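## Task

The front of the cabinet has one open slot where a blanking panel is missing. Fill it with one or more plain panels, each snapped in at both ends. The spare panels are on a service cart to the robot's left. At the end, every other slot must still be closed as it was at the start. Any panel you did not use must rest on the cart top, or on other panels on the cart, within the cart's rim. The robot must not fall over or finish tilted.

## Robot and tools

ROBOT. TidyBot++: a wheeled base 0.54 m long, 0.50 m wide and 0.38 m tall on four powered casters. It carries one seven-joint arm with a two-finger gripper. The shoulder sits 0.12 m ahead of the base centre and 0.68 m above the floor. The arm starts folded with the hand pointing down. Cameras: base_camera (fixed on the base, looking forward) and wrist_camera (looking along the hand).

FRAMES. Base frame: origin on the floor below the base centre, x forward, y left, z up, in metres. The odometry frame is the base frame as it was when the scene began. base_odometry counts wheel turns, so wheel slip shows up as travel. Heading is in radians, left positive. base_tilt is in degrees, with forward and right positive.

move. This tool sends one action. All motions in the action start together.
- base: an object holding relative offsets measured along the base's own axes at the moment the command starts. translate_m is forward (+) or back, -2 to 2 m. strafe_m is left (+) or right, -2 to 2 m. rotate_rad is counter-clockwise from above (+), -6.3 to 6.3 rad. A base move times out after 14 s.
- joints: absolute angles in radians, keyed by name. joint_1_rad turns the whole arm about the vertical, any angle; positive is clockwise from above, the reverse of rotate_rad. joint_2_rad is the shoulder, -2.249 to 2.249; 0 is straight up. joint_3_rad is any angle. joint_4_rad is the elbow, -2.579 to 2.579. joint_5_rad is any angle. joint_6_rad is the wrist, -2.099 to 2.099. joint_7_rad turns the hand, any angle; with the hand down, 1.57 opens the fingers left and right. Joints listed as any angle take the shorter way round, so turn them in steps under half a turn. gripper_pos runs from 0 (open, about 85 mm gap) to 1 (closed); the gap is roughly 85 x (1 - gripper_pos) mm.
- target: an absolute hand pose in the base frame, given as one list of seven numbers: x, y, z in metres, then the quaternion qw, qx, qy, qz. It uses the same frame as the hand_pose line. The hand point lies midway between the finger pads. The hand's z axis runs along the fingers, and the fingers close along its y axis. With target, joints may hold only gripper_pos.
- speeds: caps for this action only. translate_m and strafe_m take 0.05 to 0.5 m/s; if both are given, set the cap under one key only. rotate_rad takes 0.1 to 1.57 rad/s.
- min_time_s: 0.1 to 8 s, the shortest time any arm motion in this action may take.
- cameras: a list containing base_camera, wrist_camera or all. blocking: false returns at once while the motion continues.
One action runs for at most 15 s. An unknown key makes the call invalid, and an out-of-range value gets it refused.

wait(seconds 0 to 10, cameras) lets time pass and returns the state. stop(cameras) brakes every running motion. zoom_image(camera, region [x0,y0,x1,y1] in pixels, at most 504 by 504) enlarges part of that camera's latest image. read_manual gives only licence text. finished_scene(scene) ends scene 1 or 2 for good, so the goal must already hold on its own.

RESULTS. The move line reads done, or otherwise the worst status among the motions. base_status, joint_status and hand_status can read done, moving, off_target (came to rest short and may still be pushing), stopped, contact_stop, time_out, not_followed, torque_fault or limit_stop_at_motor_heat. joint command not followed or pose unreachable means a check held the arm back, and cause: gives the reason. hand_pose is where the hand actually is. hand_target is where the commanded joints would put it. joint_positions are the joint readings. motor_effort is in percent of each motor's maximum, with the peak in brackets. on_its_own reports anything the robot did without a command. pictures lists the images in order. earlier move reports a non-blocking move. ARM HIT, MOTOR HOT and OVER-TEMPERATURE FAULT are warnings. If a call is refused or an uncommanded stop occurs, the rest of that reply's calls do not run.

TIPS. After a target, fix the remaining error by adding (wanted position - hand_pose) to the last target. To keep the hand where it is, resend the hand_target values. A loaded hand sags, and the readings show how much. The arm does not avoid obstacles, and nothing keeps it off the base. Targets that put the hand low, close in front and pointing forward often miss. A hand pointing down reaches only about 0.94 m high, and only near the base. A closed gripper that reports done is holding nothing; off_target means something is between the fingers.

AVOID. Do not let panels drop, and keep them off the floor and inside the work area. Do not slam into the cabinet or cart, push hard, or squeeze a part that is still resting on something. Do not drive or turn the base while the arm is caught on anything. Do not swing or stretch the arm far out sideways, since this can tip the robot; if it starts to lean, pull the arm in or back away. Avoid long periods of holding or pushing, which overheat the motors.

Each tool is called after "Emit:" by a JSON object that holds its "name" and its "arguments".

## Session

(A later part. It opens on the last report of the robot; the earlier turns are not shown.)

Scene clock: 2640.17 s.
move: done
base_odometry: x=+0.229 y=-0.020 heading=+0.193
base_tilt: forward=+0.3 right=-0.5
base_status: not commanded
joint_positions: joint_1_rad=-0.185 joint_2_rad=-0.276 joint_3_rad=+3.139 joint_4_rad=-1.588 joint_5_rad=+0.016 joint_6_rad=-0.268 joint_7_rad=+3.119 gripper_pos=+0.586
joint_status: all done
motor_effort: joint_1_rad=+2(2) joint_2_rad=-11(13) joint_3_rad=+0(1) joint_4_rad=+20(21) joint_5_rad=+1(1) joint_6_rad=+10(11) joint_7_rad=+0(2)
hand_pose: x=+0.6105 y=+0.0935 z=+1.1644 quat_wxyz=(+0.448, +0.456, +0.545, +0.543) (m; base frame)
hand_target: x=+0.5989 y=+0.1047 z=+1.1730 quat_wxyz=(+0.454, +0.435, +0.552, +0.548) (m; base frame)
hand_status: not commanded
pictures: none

Emit:
{"name": "move", "arguments": {"base": {"translate_m": 0.012, "strafe_m": 0.003}, "speeds": {"translate_m": 0.05}, "joints": {"joint_1_rad": -0.186, "joint_2_rad": -0.2785, "joint_7_rad": 3.119}, "cameras": ["wrist_camera"]}}

Emit:
{"name": "zoom_image", "arguments": {"camera": "wrist_camera", "region": [60, 0, 220, 120]}}

Emit:
{"name": "zoom_image", "arguments": {"camera": "wrist_camera", "region": [220, 0, 380, 120]}}

Emit:
{"name": "zoom_image", "arguments": {"camera": "wrist_camera", "region": [380, 0, 540, 120]}}

Emit:
{"name": "zoom_image", "arguments": {"camera": "wrist_camera", "region": [230, 220, 350, 340]}}

Emit:
{"name": "zoom_image", "arguments": {"camera": "wrist_camera", "region": [330, 220, 450, 340]}}

Emit:
{"name": "zoom_image", "arguments": {"camera": "wrist_camera", "region": [110, 220, 230, 340]}}

Scene clock: 2651.50 s.
move: done
base_odometry: x=+0.241 y=-0.015 heading=+0.193
base_tilt: forward=+0.3 right=-0.5
base_status: done
joint_positions: joint_1_rad=-0.185 joint_2_rad=-0.274 joint_3_rad=+3.139 joint_4_rad=-1.588 joint_5_rad=+0.016 joint_6_rad=-0.268 joint_7_rad=+3.114 gripper_pos=+0.586
joint_status: all done
motor_effort: joint_1_rad=+0(1) joint_2_rad=-11(14) joint_3_rad=+0(1) joint_4_rad=+20(21) joint_5_rad=+0(1) joint_6_rad=+10(11) joint_7_rad=+0(1)
hand_pose: x=+0.6117 y=+0.0935 z=+1.1632 quat_wxyz=(+0.447, +0.458, +0.544, +0.543) (m; base frame)
hand_target: x=+0.6096 y=+0.0947 z=+1.1643 quat_wxyz=(+0.444, +0.458, +0.541, +0.548) (m; base frame)
hand_status: not commanded
pictures: wrist_camera
camera_calibration:
wrist_camera: T_world_to_cam=[[0.0147125, 0.000173388, 0.999892, -1.17361], [0.168381, -0.985719, -0.00230665, 0.047382], [0.985612, 0.168397, -0.0145316, -0.464659], [0, 0, 0, 1]] pos_world=[0.467262, 0.125156, 1.16684]

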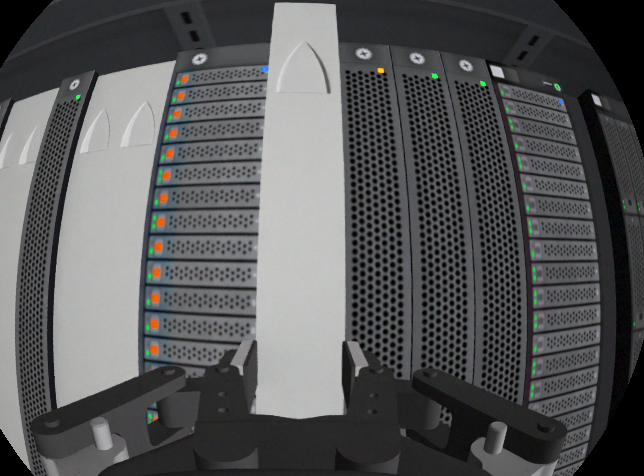

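Scaled by 3.150.

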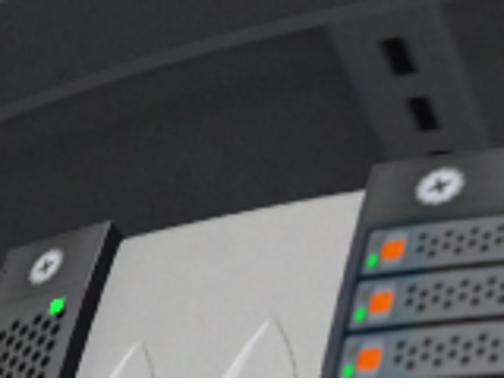

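Scaled by 3.150.

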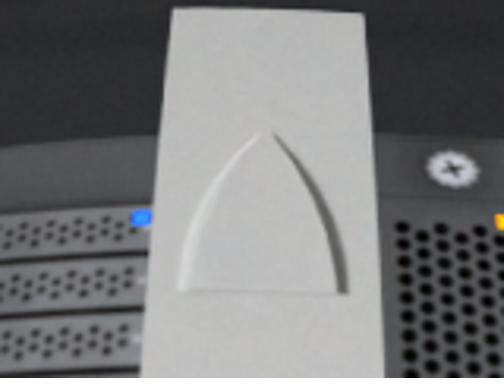

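Scaled by 3.150.

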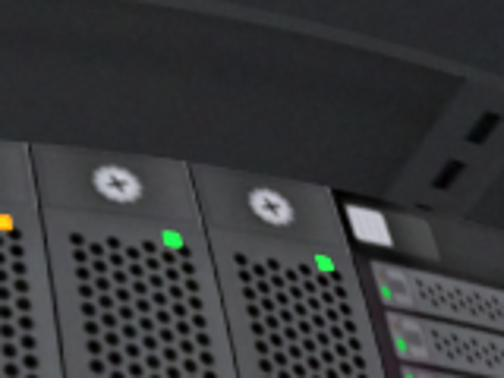

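Scaled by 4.200.

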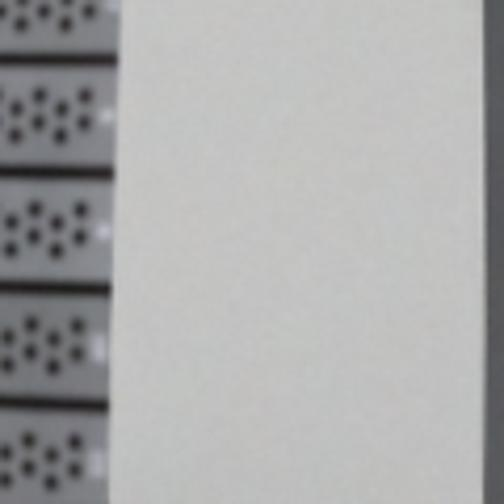

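Scaled by 4.200.

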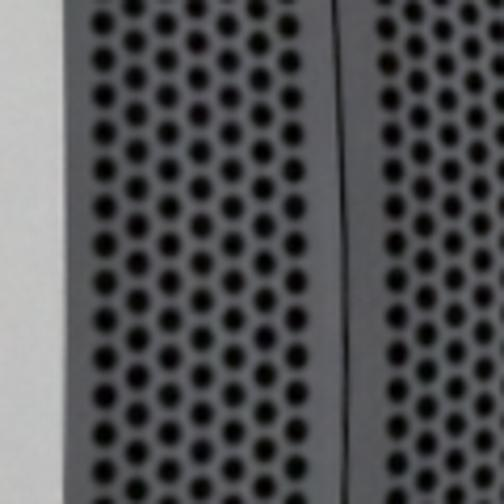

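Scaled by 4.200.

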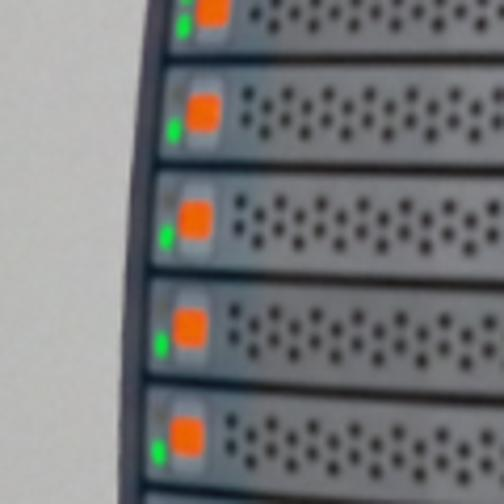

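Emit:
{"name": "move", "arguments": {"joints": {"joint_2_rad": -0.294, "joint_7_rad": 3.1635}, "min_time_s": 1}}

Emit:
{"name": "move", "arguments": {"base": {"translate_m": 0.010, "strafe_m": 0.004}, "speeds": {"translate_m": 0.05}, "joints": {"joint_2_rad": -0.2805, "joint_7_rad": 3.1215}, "cameras": ["wrist_camera"]}}

Emit:
{"name": "zoom_image", "arguments": {"camera": "wrist_camera", "region": [60, 0, 220, 120]}}

Emit:
{"name": "zoom_image", "arguments": {"camera": "wrist_camera", "region": [220, 0, 380, 120]}}

Emit:
{"name": "zoom_image", "arguments": {"camera": "wrist_camera", "region": [380, 0, 540, 120]}}

Emit:
{"name": "zoom_image", "arguments": {"camera": "wrist_camera", "region": [230, 220, 350, 340]}}

Emit:
{"name": "zoom_image", "arguments": {"camera": "wrist_camera", "region": [330, 220, 450, 340]}}

Emit:
{"name": "zoom_image", "arguments": {"camera": "wrist_camera", "region": [110, 220, 230, 340]}}

Scene clock: 2683.20 s.
move: done
base_odometry: x=+0.241 y=-0.015 heading=+0.193
base_tilt: forward=+0.4 right=-0.5
base_status: not commanded
joint_positions: joint_1_rad=-0.185 joint_2_rad=-0.274 joint_3_rad=+3.139 joint_4_rad=-1.588 joint_5_rad=+0.016 joint_6_rad=-0.268 joint_7_rad=+3.119 gripper_pos=+0.586
joint_status: all done
motor_effort: joint_1_rad=-1(2) joint_2_rad=-11(12) joint_3_rad=+0(1) joint_4_rad=+20(21) joint_5_rad=+1(2) joint_6_rad=+10(11) joint_7_rad=-1(1)
hand_pose: x=+0.6115 y=+0.0935 z=+1.1635 quat_wxyz=(+0.448, +0.456, +0.545, +0.542) (m; base frame)
hand_target: x=+0.6022 y=+0.0933 z=+1.1720 quat_wxyz=(+0.459, +0.443, +0.547, +0.542) (m; base frame)
hand_status: not commanded
pictures: none

Scene clock: 2683.90 s.
move: done
base_odometry: x=+0.250 y=-0.009 heading=+0.193
base_tilt: forward=+0.3 right=-0.5
base_status: done
joint_positions: joint_1_rad=-0.185 joint_2_rad=-0.274 joint_3_rad=+3.139 joint_4_rad=-1.588 joint_5_rad=+0.016 joint_6_rad=-0.268 joint_7_rad=+3.112 gripper_pos=+0.586
joint_status: all done
motor_effort: joint_1_rad=+0(1) joint_2_rad=-11(14) joint_3_rad=+0(1) joint_4_rad=+21(21) joint_5_rad=+1(1) joint_6_rad=+10(11) joint_7_rad=-1(2)
hand_pose: x=+0.6117 y=+0.0935 z=+1.1632 quat_wxyz=(+0.446, +0.458, +0.544, +0.543) (m; base frame)
hand_target: x=+0.6087 y=+0.0945 z=+1.1653 quat_wxyz=(+0.445, +0.457, +0.541, +0.548) (m; base frame)
hand_status: not commanded
pictures: wrist_camera
camera_calibration:
wrist_camera: T_world_to_cam=[[0.015094, -0.00148639, 0.999885, -1.17367], [0.168366, -0.985716, -0.00400694, 0.0493549], [0.985609, 0.168407, -0.0146281, -0.464643], [0, 0, 0, 1]] pos_world=[0.467362, 0.125155, 1.16694]

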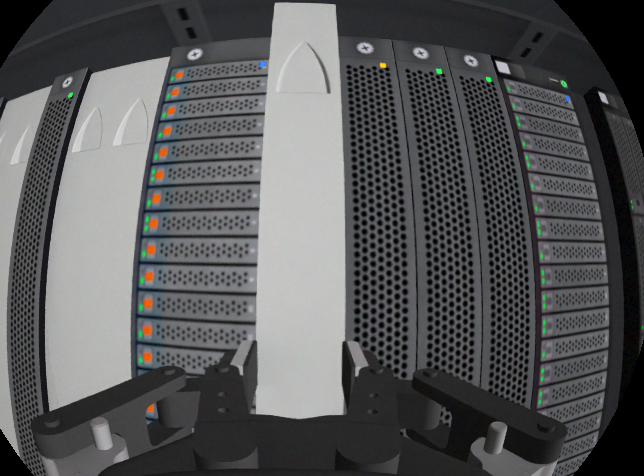

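Scaled by 3.150.

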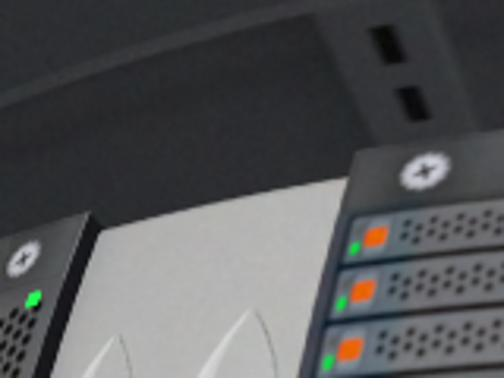

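Scaled by 3.150.

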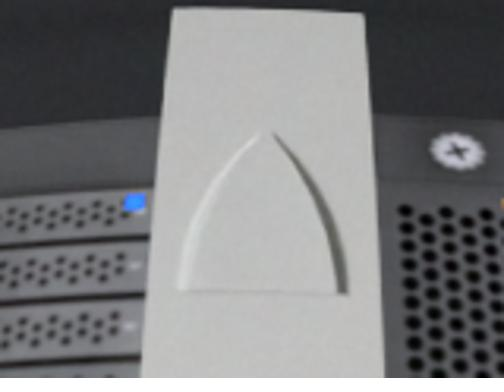

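Scaled by 3.150.

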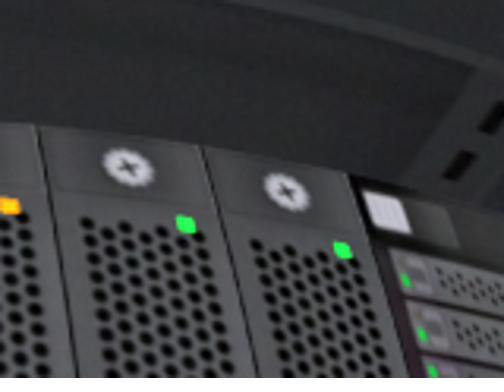

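Scaled by 4.200.

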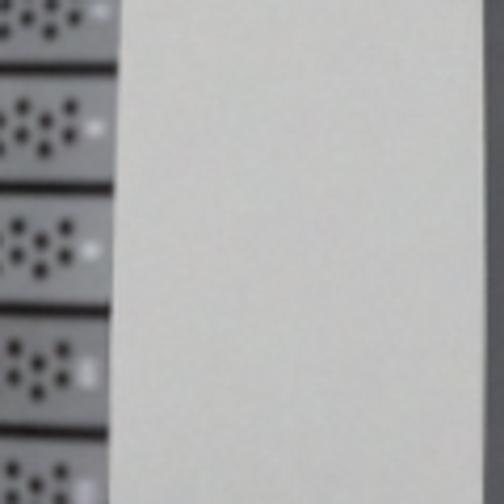

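Scaled by 4.200.

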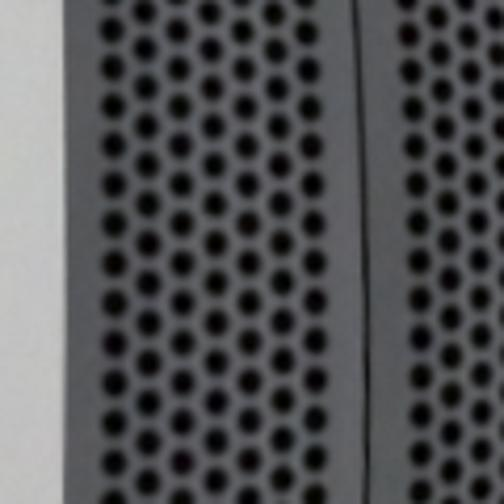

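Scaled by 4.200.

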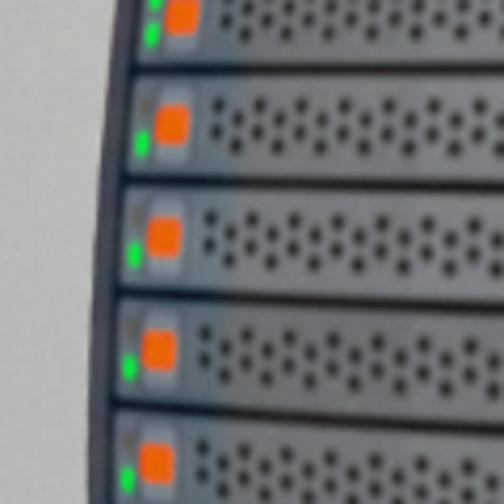

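Emit:
{"name": "move", "arguments": {"joints": {"joint_2_rad": -0.298, "joint_7_rad": 3.1645}, "min_time_s": 1}}

Scene clock: 2706.37 s.
move: done
base_odometry: x=+0.250 y=-0.009 heading=+0.193
base_tilt: forward=+0.4 right=-0.5
base_status: not commanded
joint_positions: joint_1_rad=-0.185 joint_2_rad=-0.278 joint_3_rad=+3.139 joint_4_rad=-1.588 joint_5_rad=+0.016 joint_6_rad=-0.268 joint_7_rad=+3.119 gripper_pos=+0.586
joint_status: all done
motor_effort: joint_1_rad=+1(1) joint_2_rad=-11(13) joint_3_rad=+0(0) joint_4_rad=+21(21) joint_5_rad=+1(1) joint_6_rad=+10(10) joint_7_rad=+0(1)
hand_pose: x=+0.6096 y=+0.0931 z=+1.1654 quat_wxyz=(+0.449, +0.456, +0.544, +0.543) (m; base frame)
hand_target: x=+0.6003 y=+0.0929 z=+1.1739 quat_wxyz=(+0.460, +0.442, +0.546, +0.543) (m; base frame)
hand_status: not commanded
pictures: none

Emit:
{"name": "move", "arguments": {"base": {"translate_m": 0.010, "strafe_m": 0.001}, "speeds": {"translate_m": 0.05}, "joints": {"joint_2_rad": -0.2815, "joint_7_rad": 3.1265}, "cameras": ["wrist_camera"]}}

Emit:
{"name": "zoom_image", "arguments": {"camera": "wrist_camera", "region": [60, 0, 220, 120]}}

Emit:
{"name": "zoom_image", "arguments": {"camera": "wrist_camera", "region": [220, 0, 380, 120]}}

Emit:
{"name": "zoom_image", "arguments": {"camera": "wrist_camera", "region": [380, 0, 540, 120]}}

Emit:
{"name": "zoom_image", "arguments": {"camera": "wrist_camera", "region": [230, 220, 350, 340]}}

Emit:
{"name": "zoom_image", "arguments": {"camera": "wrist_camera", "region": [330, 220, 450, 340]}}

Emit:
{"name": "zoom_image", "arguments": {"camera": "wrist_camera", "region": [110, 220, 230, 340]}}

Scene clock: 2713.40 s.
move: done
base_odometry: x=+0.259 y=-0.006 heading=+0.193
base_tilt: forward=+0.4 right=-0.5
base_status: done
joint_positions: joint_1_rad=-0.185 joint_2_rad=-0.276 joint_3_rad=+3.139 joint_4_rad=-1.588 joint_5_rad=+0.016 joint_6_rad=-0.268 joint_7_rad=+3.117 gripper_pos=+0.586
joint_status: all done
motor_effort: joint_1_rad=+1(2) joint_2_rad=-11(13) joint_3_rad=+0(1) joint_4_rad=+20(21) joint_5_rad=+1(1) joint_6_rad=+9(10) joint_7_rad=-1(2)
hand_pose: x=+0.6108 y=+0.0934 z=+1.1642 quat_wxyz=(+0.448, +0.457, +0.544, +0.543) (m; base frame)
hand_target: x=+0.6082 y=+0.0944 z=+1.1658 quat_wxyz=(+0.446, +0.456, +0.542, +0.547) (m; base frame)
hand_status: not commanded
pictures: wrist_camera
camera_calibration:
wrist_camera: T_world_to_cam=[[0.0123733, 0.00261796, 0.99992, -1.17334], [0.168403, -0.985718, 0.000496912, 0.0440397], [0.985641, 0.168383, -0.0126374, -0.466051], [0, 0, 0, 1]] pos_world=[0.46646, 0.124958, 1.16733]

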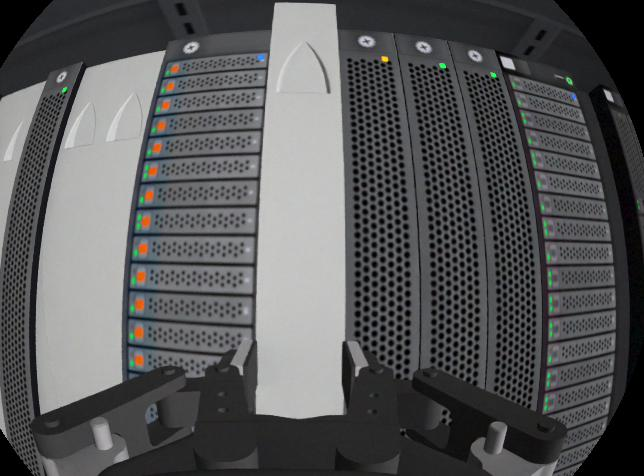

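Scaled by 3.150.

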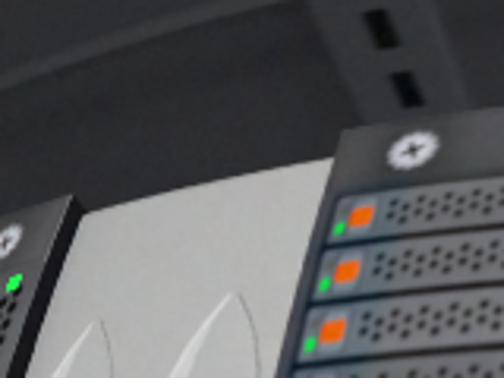

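Scaled by 3.150.

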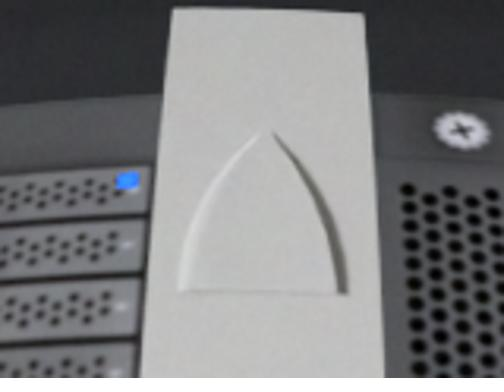

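Scaled by 3.150.

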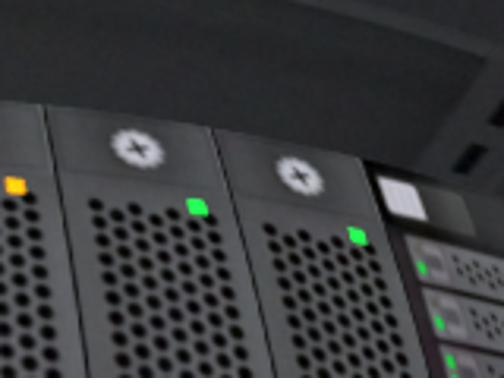

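Scaled by 4.200.

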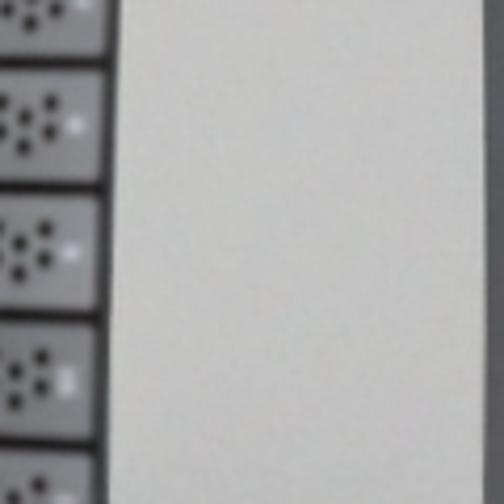

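Scaled by 4.200.

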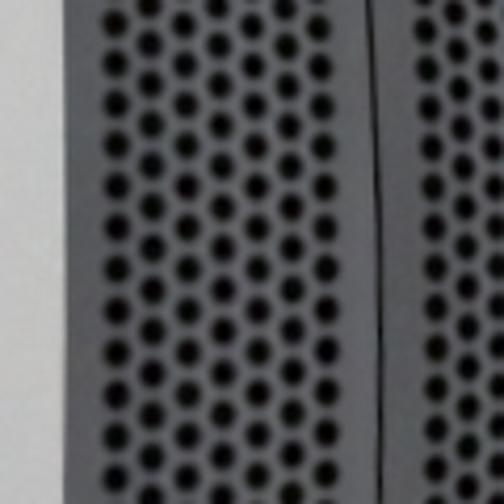

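Scaled by 4.200.

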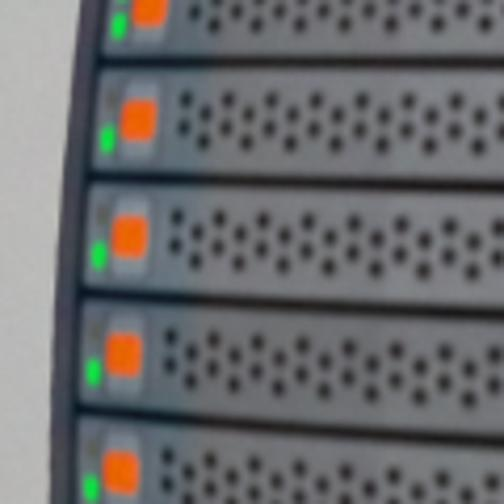

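Emit:
{"name": "move", "arguments": {"joints": {"joint_2_rad": -0.2985}, "min_time_s": 1}}

Emit:
{"name": "move", "arguments": {"base": {"translate_m": 0.006, "strafe_m": 0.001}, "speeds": {"translate_m": 0.05}, "joints": {"joint_2_rad": -0.2845, "joint_7_rad": 3.1265}, "cameras": ["wrist_camera"]}}

Emit:
{"name": "zoom_image", "arguments": {"camera": "wrist_camera", "region": [220, 0, 380, 120]}}

Scene clock: 2730.40 s.
move: done
base_odometry: x=+0.259 y=-0.006 heading=+0.193
base_tilt: forward=+0.4 right=-0.5
base_status: not commanded
joint_positions: joint_1_rad=-0.185 joint_2_rad=-0.279 joint_3_rad=+3.139 joint_4_rad=-1.588 joint_5_rad=+0.016 joint_6_rad=-0.268 joint_7_rad=+3.117 gripper_pos=+0.586
joint_status: all done
motor_effort: joint_1_rad=+0(1) joint_2_rad=-11(12) joint_3_rad=+0(1) joint_4_rad=+21(21) joint_5_rad=+1(1) joint_6_rad=+10(10) joint_7_rad=-1(1)
hand_pose: x=+0.6094 y=+0.0931 z=+1.1656 quat_wxyz=(+0.448, +0.456, +0.543, +0.544) (m; base frame)
hand_target: x=+0.6000 y=+0.0929 z=+1.1742 quat_wxyz=(+0.450, +0.452, +0.538, +0.552) (m; base frame)
hand_status: not commanded
pictures: none

Scene clock: 2731.00 s.
move: done
base_odometry: x=+0.265 y=-0.003 heading=+0.193
base_tilt: forward=+0.4 right=-0.5
base_status: done
joint_positions: joint_1_rad=-0.185 joint_2_rad=-0.277 joint_3_rad=+3.139 joint_4_rad=-1.588 joint_5_rad=+0.016 joint_6_rad=-0.268 joint_7_rad=+3.117 gripper_pos=+0.586
joint_status: all done
motor_effort: joint_1_rad=+0(1) joint_2_rad=-11(14) joint_3_rad=+0(1) joint_4_rad=+20(21) joint_5_rad=+1(2) joint_6_rad=+10(10) joint_7_rad=+0(1)
hand_pose: x=+0.6102 y=+0.0932 z=+1.1648 quat_wxyz=(+0.448, +0.457, +0.544, +0.543) (m; base frame)
hand_target: x=+0.6067 y=+0.0941 z=+1.1673 quat_wxyz=(+0.447, +0.455, +0.541, +0.548) (m; base frame)
hand_status: not commanded
pictures: wrist_camera
camera_calibration:
wrist_camera: T_world_to_cam=[[0.0110915, 0.00240166, 0.999936, -1.17322], [0.168402, -0.985718, 0.000499562, 0.0440392], [0.985656, 0.168386, -0.0113375, -0.466961], [0, 0, 0, 1]] pos_world=[0.465859, 0.124858, 1.16783]

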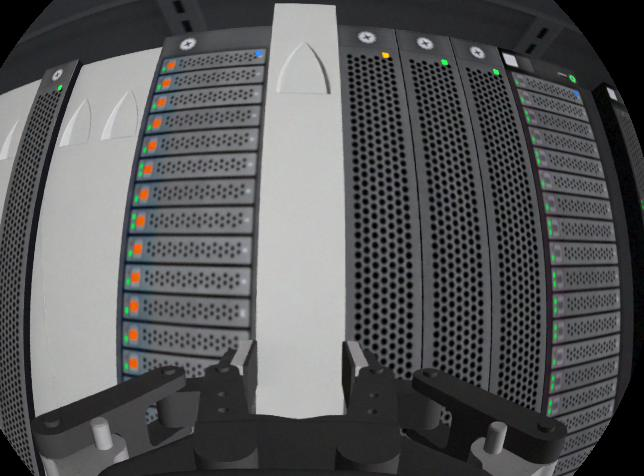

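Scaled by 3.150.

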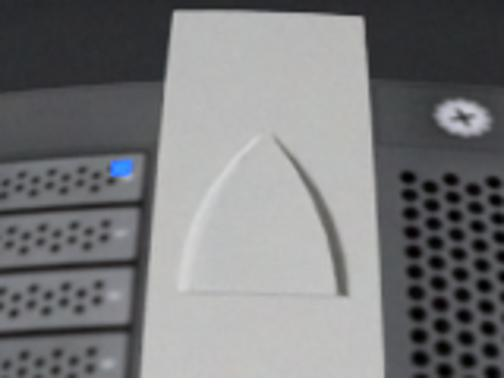

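Emit:
{"name": "zoom_image", "arguments": {"camera": "wrist_camera", "region": [60, 0, 220, 120]}}

Emit:
{"name": "zoom_image", "arguments": {"camera": "wrist_camera", "region": [380, 0, 540, 120]}}

Emit:
{"name": "zoom_image", "arguments": {"camera": "wrist_camera", "region": [230, 220, 350, 340]}}

Emit:
{"name": "zoom_image", "arguments": {"camera": "wrist_camera", "region": [330, 220, 450, 340]}}

Emit:
{"name": "zoom_image", "arguments": {"camera": "wrist_camera", "region": [110, 220, 230, 340]}}

Scaled by 3.150.

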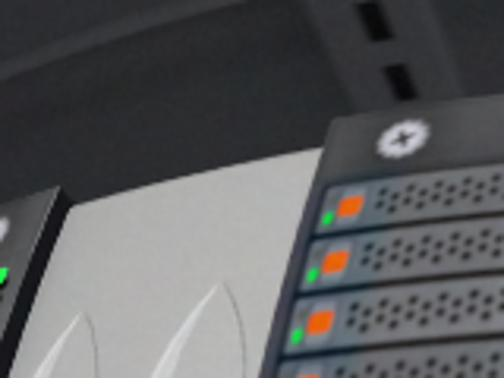

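Scaled by 3.150.

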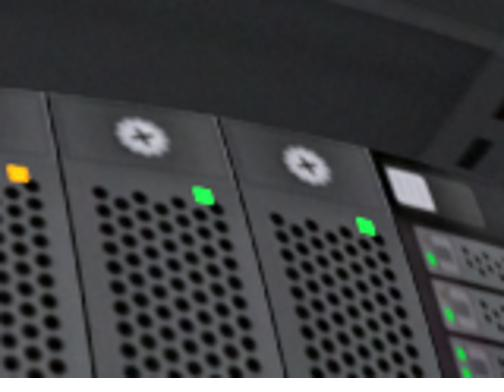

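Scaled by 4.200.

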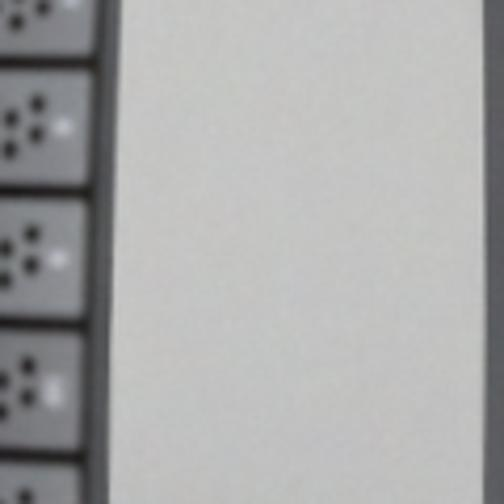

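Scaled by 4.200.

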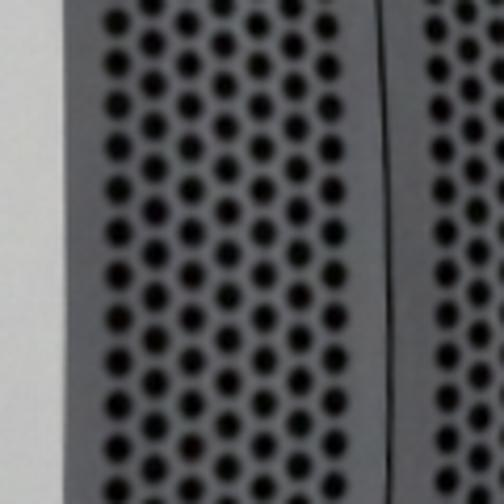

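Scaled by 4.200.

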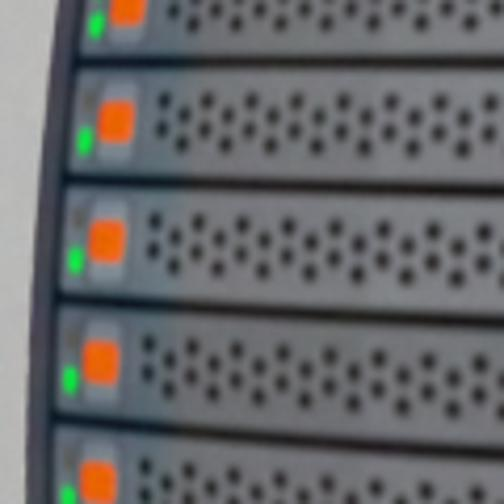

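Emit:
{"name": "move", "arguments": {"base": {"translate_m": 0.004}, "speeds": {"translate_m": 0.05}, "joints": {"joint_2_rad": -0.2845, "joint_7_rad": 3.1235}, "cameras": ["wrist_camera"]}}

Emit:
{"name": "zoom_image", "arguments": {"camera": "wrist_camera", "region": [220, 0, 380, 120]}}

Scene clock: 2761.33 s.
move: done
base_odometry: x=+0.269 y=-0.002 heading=+0.193
base_tilt: forward=+0.4 right=-0.5
base_status: done
joint_positions: joint_1_rad=-0.185 joint_2_rad=-0.278 joint_3_rad=+3.139 joint_4_rad=-1.588 joint_5_rad=+0.016 joint_6_rad=-0.268 joint_7_rad=+3.117 gripper_pos=+0.586
joint_status: all done
motor_effort: joint_1_rad=+0(2) joint_2_rad=-12(15) joint_3_rad=+0(1) joint_4_rad=+20(21) joint_5_rad=+1(2) joint_6_rad=+11(11) joint_7_rad=+0(1)
hand_pose: x=+0.6099 y=+0.0932 z=+1.1651 quat_wxyz=(+0.448, +0.456, +0.544, +0.543) (m; base frame)
hand_target: x=+0.6067 y=+0.0941 z=+1.1673 quat_wxyz=(+0.446, +0.456, +0.541, +0.549) (m; base frame)
hand_status: not commanded
pictures: wrist_camera
camera_calibration:
wrist_camera: T_world_to_cam=[[0.0105165, 0.00220323, 0.999942, -1.17313], [0.168402, -0.985718, 0.000400791, 0.0441067], [0.985662, 0.168388, -0.0107373, -0.46735], [0, 0, 0, 1]] pos_world=[0.465559, 0.124757, 1.16803]

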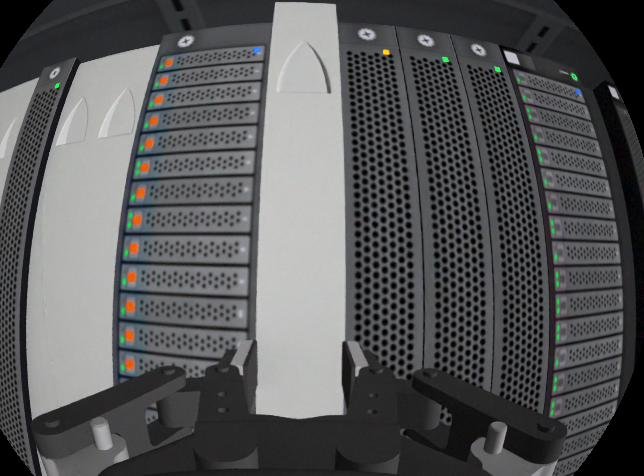

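Scaled by 3.150.

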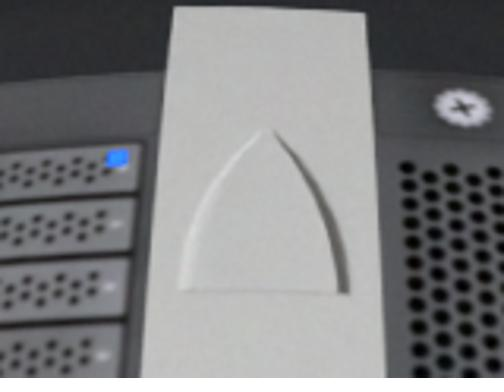

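Emit:
{"name": "move", "arguments": {"base": {"translate_m": 0.004}, "speeds": {"translate_m": 0.05}, "cameras": ["wrist_camera"]}}

Emit:
{"name": "zoom_image", "arguments": {"camera": "wrist_camera", "region": [220, 0, 380, 120]}}

Emit:
{"name": "zoom_image", "arguments": {"camera": "wrist_camera", "region": [60, 0, 220, 120]}}

Emit:
{"name": "zoom_image", "arguments": {"camera": "wrist_camera", "region": [380, 0, 540, 120]}}

Emit:
{"name": "zoom_image", "arguments": {"camera": "wrist_camera", "region": [230, 220, 350, 340]}}

Emit:
{"name": "zoom_image", "arguments": {"camera": "wrist_camera", "region": [330, 220, 450, 340]}}

Emit:
{"name": "zoom_image", "arguments": {"camera": "wrist_camera", "region": [100, 220, 220, 340]}}

Scene clock: 2767.67 s.
move: done
base_odometry: x=+0.273 y=-0.002 heading=+0.194
base_tilt: forward=+0.3 right=-0.5
base_status: done
joint_positions: joint_1_rad=-0.185 joint_2_rad=-0.278 joint_3_rad=+3.139 joint_4_rad=-1.588 joint_5_rad=+0.016 joint_6_rad=-0.268 joint_7_rad=+3.117 gripper_pos=+0.586
joint_status: not commanded
motor_effort: joint_1_rad=+0(1) joint_2_rad=-11(15) joint_3_rad=+0(1) joint_4_rad=+21(21) joint_5_rad=+2(2) joint_6_rad=+10(11) joint_7_rad=+0(1)
hand_pose: x=+0.6097 y=+0.0932 z=+1.1653 quat_wxyz=(+0.448, +0.456, +0.543, +0.544) (m; base frame)
hand_target: x=+0.6067 y=+0.0941 z=+1.1673 quat_wxyz=(+0.446, +0.456, +0.541, +0.549) (m; base frame)
hand_status: not commanded
pictures: wrist_camera
camera_calibration:
wrist_camera: T_world_to_cam=[[0.0101221, 0.00213667, 0.999946, -1.17314], [0.168401, -0.985718, 0.000401606, 0.0441394], [0.985667, 0.168388, -0.0103373, -0.46762], [0, 0, 0, 1]] pos_world=[0.465359, 0.124757, 1.16823]

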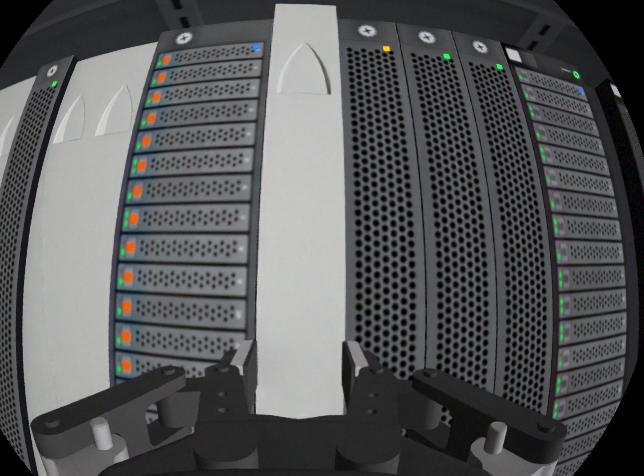

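Scaled by 3.150.

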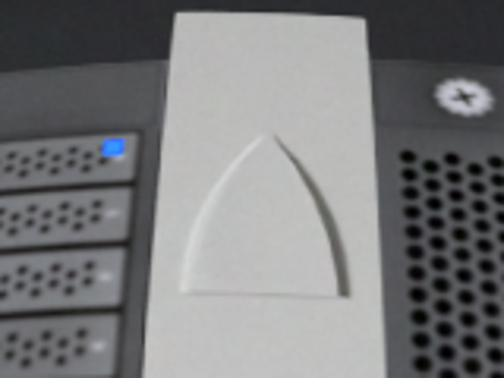

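Scaled by 3.150.

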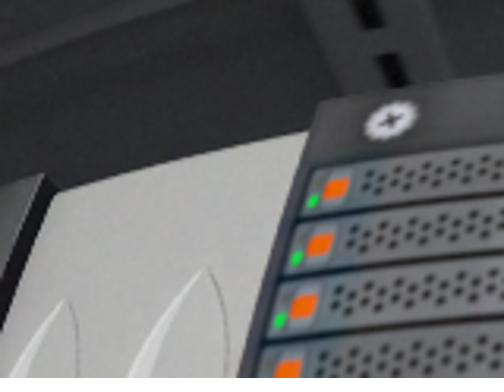

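Scaled by 3.150.

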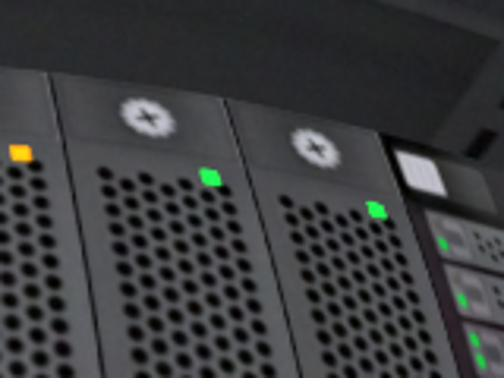

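Scaled by 4.200.

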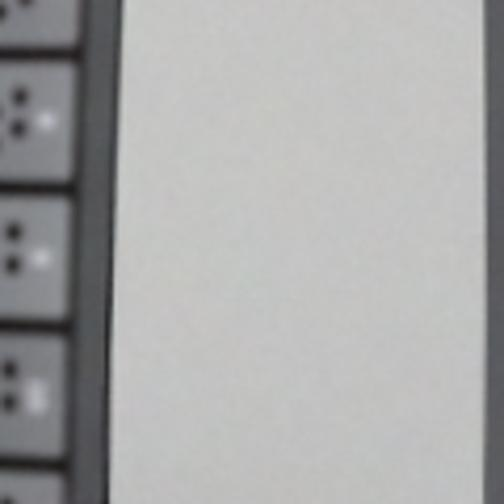

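Scaled by 4.200.

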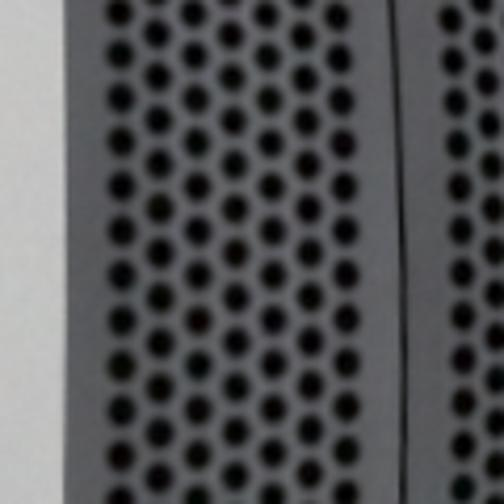

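Scaled by 4.200.

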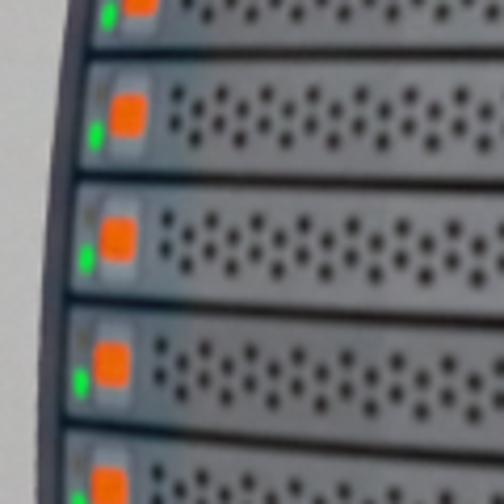

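Emit:
{"name": "move", "arguments": {"base": {"translate_m": 0.003}, "speeds": {"translate_m": 0.05}, "cameras": ["wrist_camera"]}}

Emit:
{"name": "wait", "arguments": {"seconds": 0.5, "cameras": ["wrist_camera"]}}

Emit:
{"name": "zoom_image", "arguments": {"camera": "wrist_camera", "region": [220, 0, 380, 120]}}

Scene clock: 2792.40 s.
move: done
base_odometry: x=+0.276 y=-0.001 heading=+0.194
base_tilt: forward=+0.3 right=-0.5
base_status: done
joint_positions: joint_1_rad=-0.185 joint_2_rad=-0.282 joint_3_rad=+3.139 joint_4_rad=-1.591 joint_5_rad=+0.016 joint_6_rad=-0.268 joint_7_rad=+3.117 gripper_pos=+0.586
joint_status: not commanded
motor_effort: joint_1_rad=+0(4) joint_2_rad=-11(12) joint_3_rad=+0(3) joint_4_rad=+21(26) joint_5_rad=+1(3) joint_6_rad=+10(16) joint_7_rad=+0(1)
hand_pose: x=+0.6081 y=+0.0929 z=+1.1653 quat_wxyz=(+0.448, +0.456, +0.543, +0.544) (m; base frame)
hand_target: x=+0.6067 y=+0.0941 z=+1.1673 quat_wxyz=(+0.446, +0.456, +0.541, +0.549) (m; base frame)
hand_status: not commanded
pictures: wrist_camera
camera_calibration:
wrist_camera: T_world_to_cam=[[0.00951352, 0.00213642, 0.999952, -1.17275], [0.168499, -0.985702, 0.000502877, 0.0440631], [0.985656, 0.168486, -0.00973748, -0.466619], [0, 0, 0, 1]] pos_world=[0.463658, 0.124557, 1.16813]

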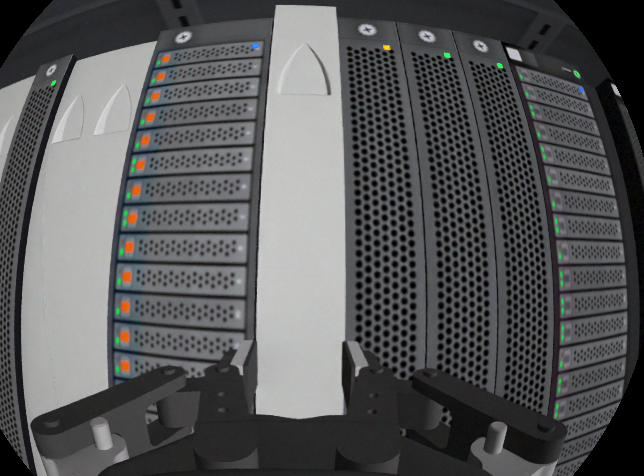

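Scene clock: 2792.90 s.
base_odometry: x=+0.276 y=-0.001 heading=+0.194
base_tilt: forward=+0.3 right=-0.5
base_status: done
joint_positions: joint_1_rad=-0.185 joint_2_rad=-0.282 joint_3_rad=+3.139 joint_4_rad=-1.591 joint_5_rad=+0.016 joint_6_rad=-0.268 joint_7_rad=+3.117 gripper_pos=+0.586
joint_status: not commanded
motor_effort: joint_1_rad=+0(4) joint_2_rad=-11(12) joint_3_rad=+0(3) joint_4_rad=+21(26) joint_5_rad=+1(3) joint_6_rad=+10(16) joint_7_rad=+0(1)
hand_pose: x=+0.6081 y=+0.0929 z=+1.1653 quat_wxyz=(+0.448, +0.456, +0.543, +0.544) (m; base frame)
hand_target: x=+0.6067 y=+0.0941 z=+1.1673 quat_wxyz=(+0.446, +0.456, +0.541, +0.549) (m; base frame)
hand_status: not commanded
wait: 0.50 s; at rest by 0.27 s
pictures: wrist_camera
camera_calibration:
wrist_camera: T_world_to_cam=[[0.00951352, 0.00213642, 0.999952, -1.17275], [0.168499, -0.985702, 0.000502877, 0.0440631], [0.985656, 0.168486, -0.00973748, -0.466619], [0, 0, 0, 1]] pos_world=[0.463658, 0.124557, 1.16813]

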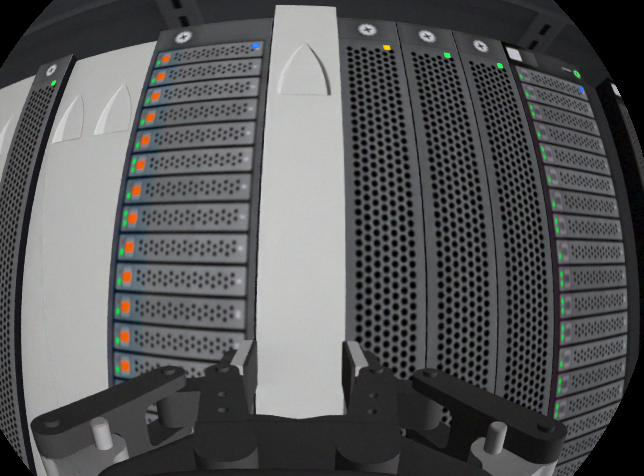

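Scaled by 3.150.

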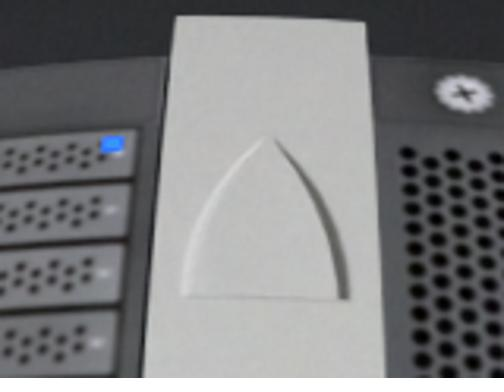

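Emit:
{"name": "move", "arguments": {"base": {"translate_m": -0.003, "strafe_m": -0.0006}, "speeds": {"translate_m": 0.05}}}

Scene clock: 2810.43 s.
move: done
base_odometry: x=+0.273 y=-0.002 heading=+0.194
base_tilt: forward=+0.3 right=-0.5
base_status: done
joint_positions: joint_1_rad=-0.185 joint_2_rad=-0.282 joint_3_rad=+3.139 joint_4_rad=-1.591 joint_5_rad=+0.016 joint_6_rad=-0.268 joint_7_rad=+3.117 gripper_pos=+0.586
joint_status: not commanded
motor_effort: joint_1_rad=+1(1) joint_2_rad=-11(14) joint_3_rad=+0(1) joint_4_rad=+21(21) joint_5_rad=+1(2) joint_6_rad=+11(11) joint_7_rad=+0(1)
hand_pose: x=+0.6081 y=+0.0929 z=+1.1653 quat_wxyz=(+0.448, +0.456, +0.543, +0.544) (m; base frame)
hand_target: x=+0.6067 y=+0.0941 z=+1.1673 quat_wxyz=(+0.446, +0.456, +0.541, +0.549) (m; base frame)
hand_status: not commanded
pictures: none

Emit:
{"name": "move", "arguments": {"joints": {"joint_2_rad": -0.2650}, "min_time_s": 1}}

Scene clock: 2815.13 s.
move: done
base_odometry: x=+0.273 y=-0.002 heading=+0.194
base_tilt: forward=+0.3 right=-0.4
base_status: not commanded
joint_positions: joint_1_rad=-0.185 joint_2_rad=-0.281 joint_3_rad=+3.139 joint_4_rad=-1.591 joint_5_rad=+0.016 joint_6_rad=-0.268 joint_7_rad=+3.117 gripper_pos=+0.586
joint_status: all done
motor_effort: joint_1_rad=+1(1) joint_2_rad=-11(12) joint_3_rad=+0(0) joint_4_rad=+20(21) joint_5_rad=+1(2) joint_6_rad=+10(10) joint_7_rad=-1(1)
hand_pose: x=+0.6085 y=+0.0930 z=+1.1649 quat_wxyz=(+0.448, +0.456, +0.544, +0.543) (m; base frame)
hand_target: x=+0.6160 y=+0.0959 z=+1.1575 quat_wxyz=(+0.442, +0.460, +0.546, +0.543) (m; base frame)
hand_status: not commanded
pictures: none

Emit:
{"name": "move", "arguments": {"joints": {"joint_2_rad": -0.2632}, "min_time_s": 1}}

Scene clock: 2817.67 s.
move: done
base_odometry: x=+0.273 y=-0.002 heading=+0.194
base_tilt: forward=+0.3 right=-0.5
base_status: not commanded
joint_positions: joint_1_rad=-0.185 joint_2_rad=-0.280 joint_3_rad=+3.139 joint_4_rad=-1.591 joint_5_rad=+0.016 joint_6_rad=-0.268 joint_7_rad=+3.117 gripper_pos=+0.586
joint_status: all done
motor_effort: joint_1_rad=+1(2) joint_2_rad=-11(12) joint_3_rad=+0(0) joint_4_rad=+20(21) joint_5_rad=+1(1) joint_6_rad=+10(11) joint_7_rad=+0(1)
hand_pose: x=+0.6089 y=+0.0931 z=+1.1644 quat_wxyz=(+0.448, +0.457, +0.544, +0.543) (m; base frame)
hand_target: x=+0.6168 y=+0.0960 z=+1.1566 quat_wxyz=(+0.441, +0.461, +0.546, +0.543) (m; base frame)
hand_status: not commanded
pictures: none

Emit:
{"name": "move", "arguments": {"base": {"translate_m": 0.003}, "speeds": {"translate_m": 0.05}, "joints": {"joint_2_rad": -0.2865, "joint_4_rad": -1.5955}}}

Emit:
{"name": "wait", "arguments": {"seconds": 0.3, "cameras": ["wrist_camera"]}}

Emit:
{"name": "zoom_image", "arguments": {"camera": "wrist_camera", "region": [220, 0, 380, 120]}}

Scene clock: 2822.33 s.
move: done
base_odometry: x=+0.276 y=-0.001 heading=+0.194
base_tilt: forward=+0.4 right=-0.5
base_status: done
joint_positions: joint_1_rad=-0.185 joint_2_rad=-0.284 joint_3_rad=+3.139 joint_4_rad=-1.592 joint_5_rad=+0.016 joint_6_rad=-0.268 joint_7_rad=+3.117 gripper_pos=+0.587
joint_status: all done
motor_effort: joint_1_rad=+0(2) joint_2_rad=-11(14) joint_3_rad=+0(1) joint_4_rad=+21(25) joint_5_rad=+1(2) joint_6_rad=+10(14) joint_7_rad=-1(1)
hand_pose: x=+0.6074 y=+0.0928 z=+1.1654 quat_wxyz=(+0.449, +0.456, +0.543, +0.544) (m; base frame)
hand_target: x=+0.6060 y=+0.0940 z=+1.1664 quat_wxyz=(+0.446, +0.456, +0.541, +0.548) (m; base frame)
hand_status: not commanded
pictures: none

Scene clock: 2822.63 s.
base_odometry: x=+0.276 y=-0.001 heading=+0.194
base_tilt: forward=+0.4 right=-0.5
base_status: done
joint_positions: joint_1_rad=-0.185 joint_2_rad=-0.284 joint_3_rad=+3.139 joint_4_rad=-1.592 joint_5_rad=+0.016 joint_6_rad=-0.268 joint_7_rad=+3.117 gripper_pos=+0.587
joint_status: all done
motor_effort: joint_1_rad=+1(2) joint_2_rad=-11(14) joint_3_rad=+0(1) joint_4_rad=+21(25) joint_5_rad=+2(2) joint_6_rad=+10(14) joint_7_rad=+1(1)
hand_pose: x=+0.6074 y=+0.0928 z=+1.1654 quat_wxyz=(+0.449, +0.456, +0.543, +0.544) (m; base frame)
hand_target: x=+0.6060 y=+0.0940 z=+1.1664 quat_wxyz=(+0.446, +0.456, +0.541, +0.548) (m; base frame)
hand_status: not commanded
wait: 0.30 s; at rest by 0.27 s
pictures: wrist_camera
camera_calibration:
wrist_camera: T_world_to_cam=[[0.00911911, 0.00206981, 0.999956, -1.17256], [0.168499, -0.985702, 0.000503686, 0.043983], [0.98566, 0.168487, -0.00933748, -0.466364], [0, 0, 0, 1]] pos_world=[0.462958, 0.124357, 1.16813]

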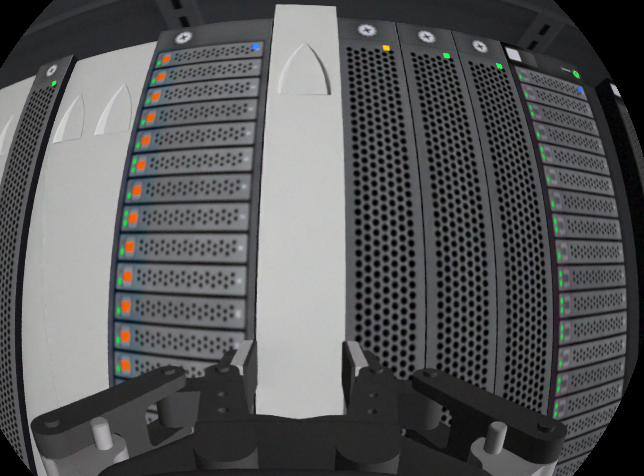

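Scaled by 3.150.

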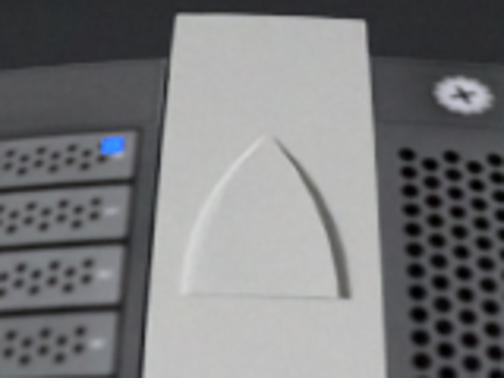

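Emit:
{"name": "move", "arguments": {"base": {"translate_m": -0.05}, "speeds": {"translate_m": 0.1}}}

Emit:
{"name": "move", "arguments": {"joints": {"joint_7_rad": 2.75}, "min_time_s": 1.5, "cameras": ["wrist_camera"]}}

Scene clock: 2839.20 s.
move: done
base_odometry: x=+0.227 y=-0.011 heading=+0.194
base_tilt: forward=+0.3 right=-0.5
base_status: done
joint_positions: joint_1_rad=-0.185 joint_2_rad=-0.286 joint_3_rad=+3.139 joint_4_rad=-1.592 joint_5_rad=+0.016 joint_6_rad=-0.268 joint_7_rad=+3.117 gripper_pos=+0.587
joint_status: not commanded
motor_effort: joint_1_rad=+1(1) joint_2_rad=-11(14) joint_3_rad=+0(1) joint_4_rad=+20(21) joint_5_rad=+1(1) joint_6_rad=+9(10) joint_7_rad=+0(1)
hand_pose: x=+0.6064 y=+0.0926 z=+1.1664 quat_wxyz=(+0.449, +0.456, +0.543, +0.544) (m; base frame)
hand_target: x=+0.6060 y=+0.0940 z=+1.1664 quat_wxyz=(+0.446, +0.456, +0.541, +0.548) (m; base frame)
hand_status: not commanded
pictures: none

Scene clock: 2841.30 s.
move: done
base_odometry: x=+0.227 y=-0.011 heading=+0.194
base_tilt: forward=+0.3 right=-0.5
base_status: not commanded
joint_positions: joint_1_rad=-0.185 joint_2_rad=-0.286 joint_3_rad=+3.139 joint_4_rad=-1.592 joint_5_rad=+0.016 joint_6_rad=-0.268 joint_7_rad=+2.798 gripper_pos=+0.587
joint_status: all done
motor_effort: joint_1_rad=+0(2) joint_2_rad=-10(11) joint_3_rad=+1(1) joint_4_rad=+20(21) joint_5_rad=+1(1) joint_6_rad=+10(11) joint_7_rad=-1(2)
hand_pose: x=+0.6064 y=+0.0926 z=+1.1664 quat_wxyz=(+0.357, +0.536, +0.463, +0.609) (m; base frame)
hand_target: x=+0.6060 y=+0.0940 z=+1.1664 quat_wxyz=(+0.336, +0.549, +0.447, +0.622) (m; base frame)
hand_status: not commanded
pictures: wrist_camera
camera_calibration:
wrist_camera: T_world_to_cam=[[0.0638771, -0.306945, 0.949581, -1.11945], [0.158121, -0.936392, -0.313318, 0.411786], [0.985351, 0.170163, -0.0112794, -0.463097], [0, 0, 0, 1]] pos_world=[0.462708, 0.120785, 1.1868]

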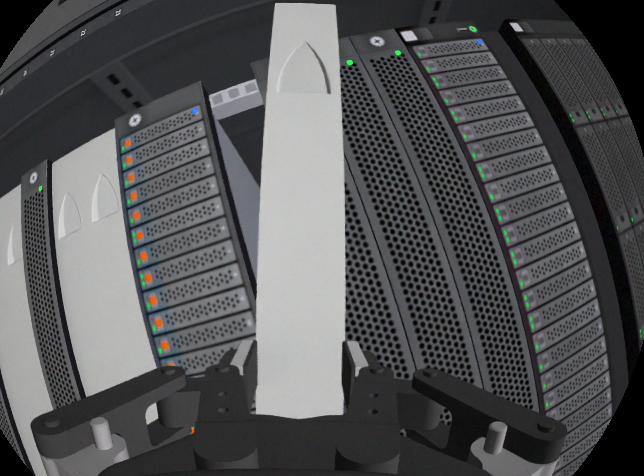

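Excellent view: the left rail holes in the open slot are visible. Zooming.

Emit:
{"name": "zoom_image", "arguments": {"camera": "wrist_camera", "region": [190, 60, 290, 140]}}

Emit:
{"name": "zoom_image", "arguments": {"camera": "wrist_camera", "region": [100, 60, 300, 200]}}

Scaled by 5.040.

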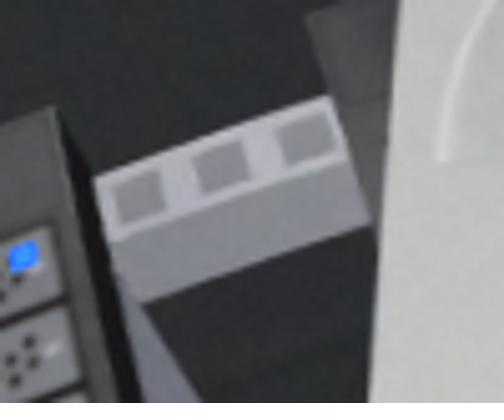

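Scaled by 2.520.

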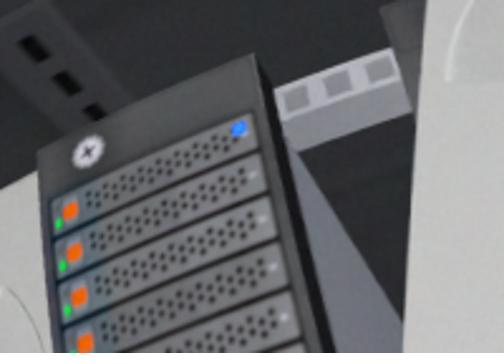

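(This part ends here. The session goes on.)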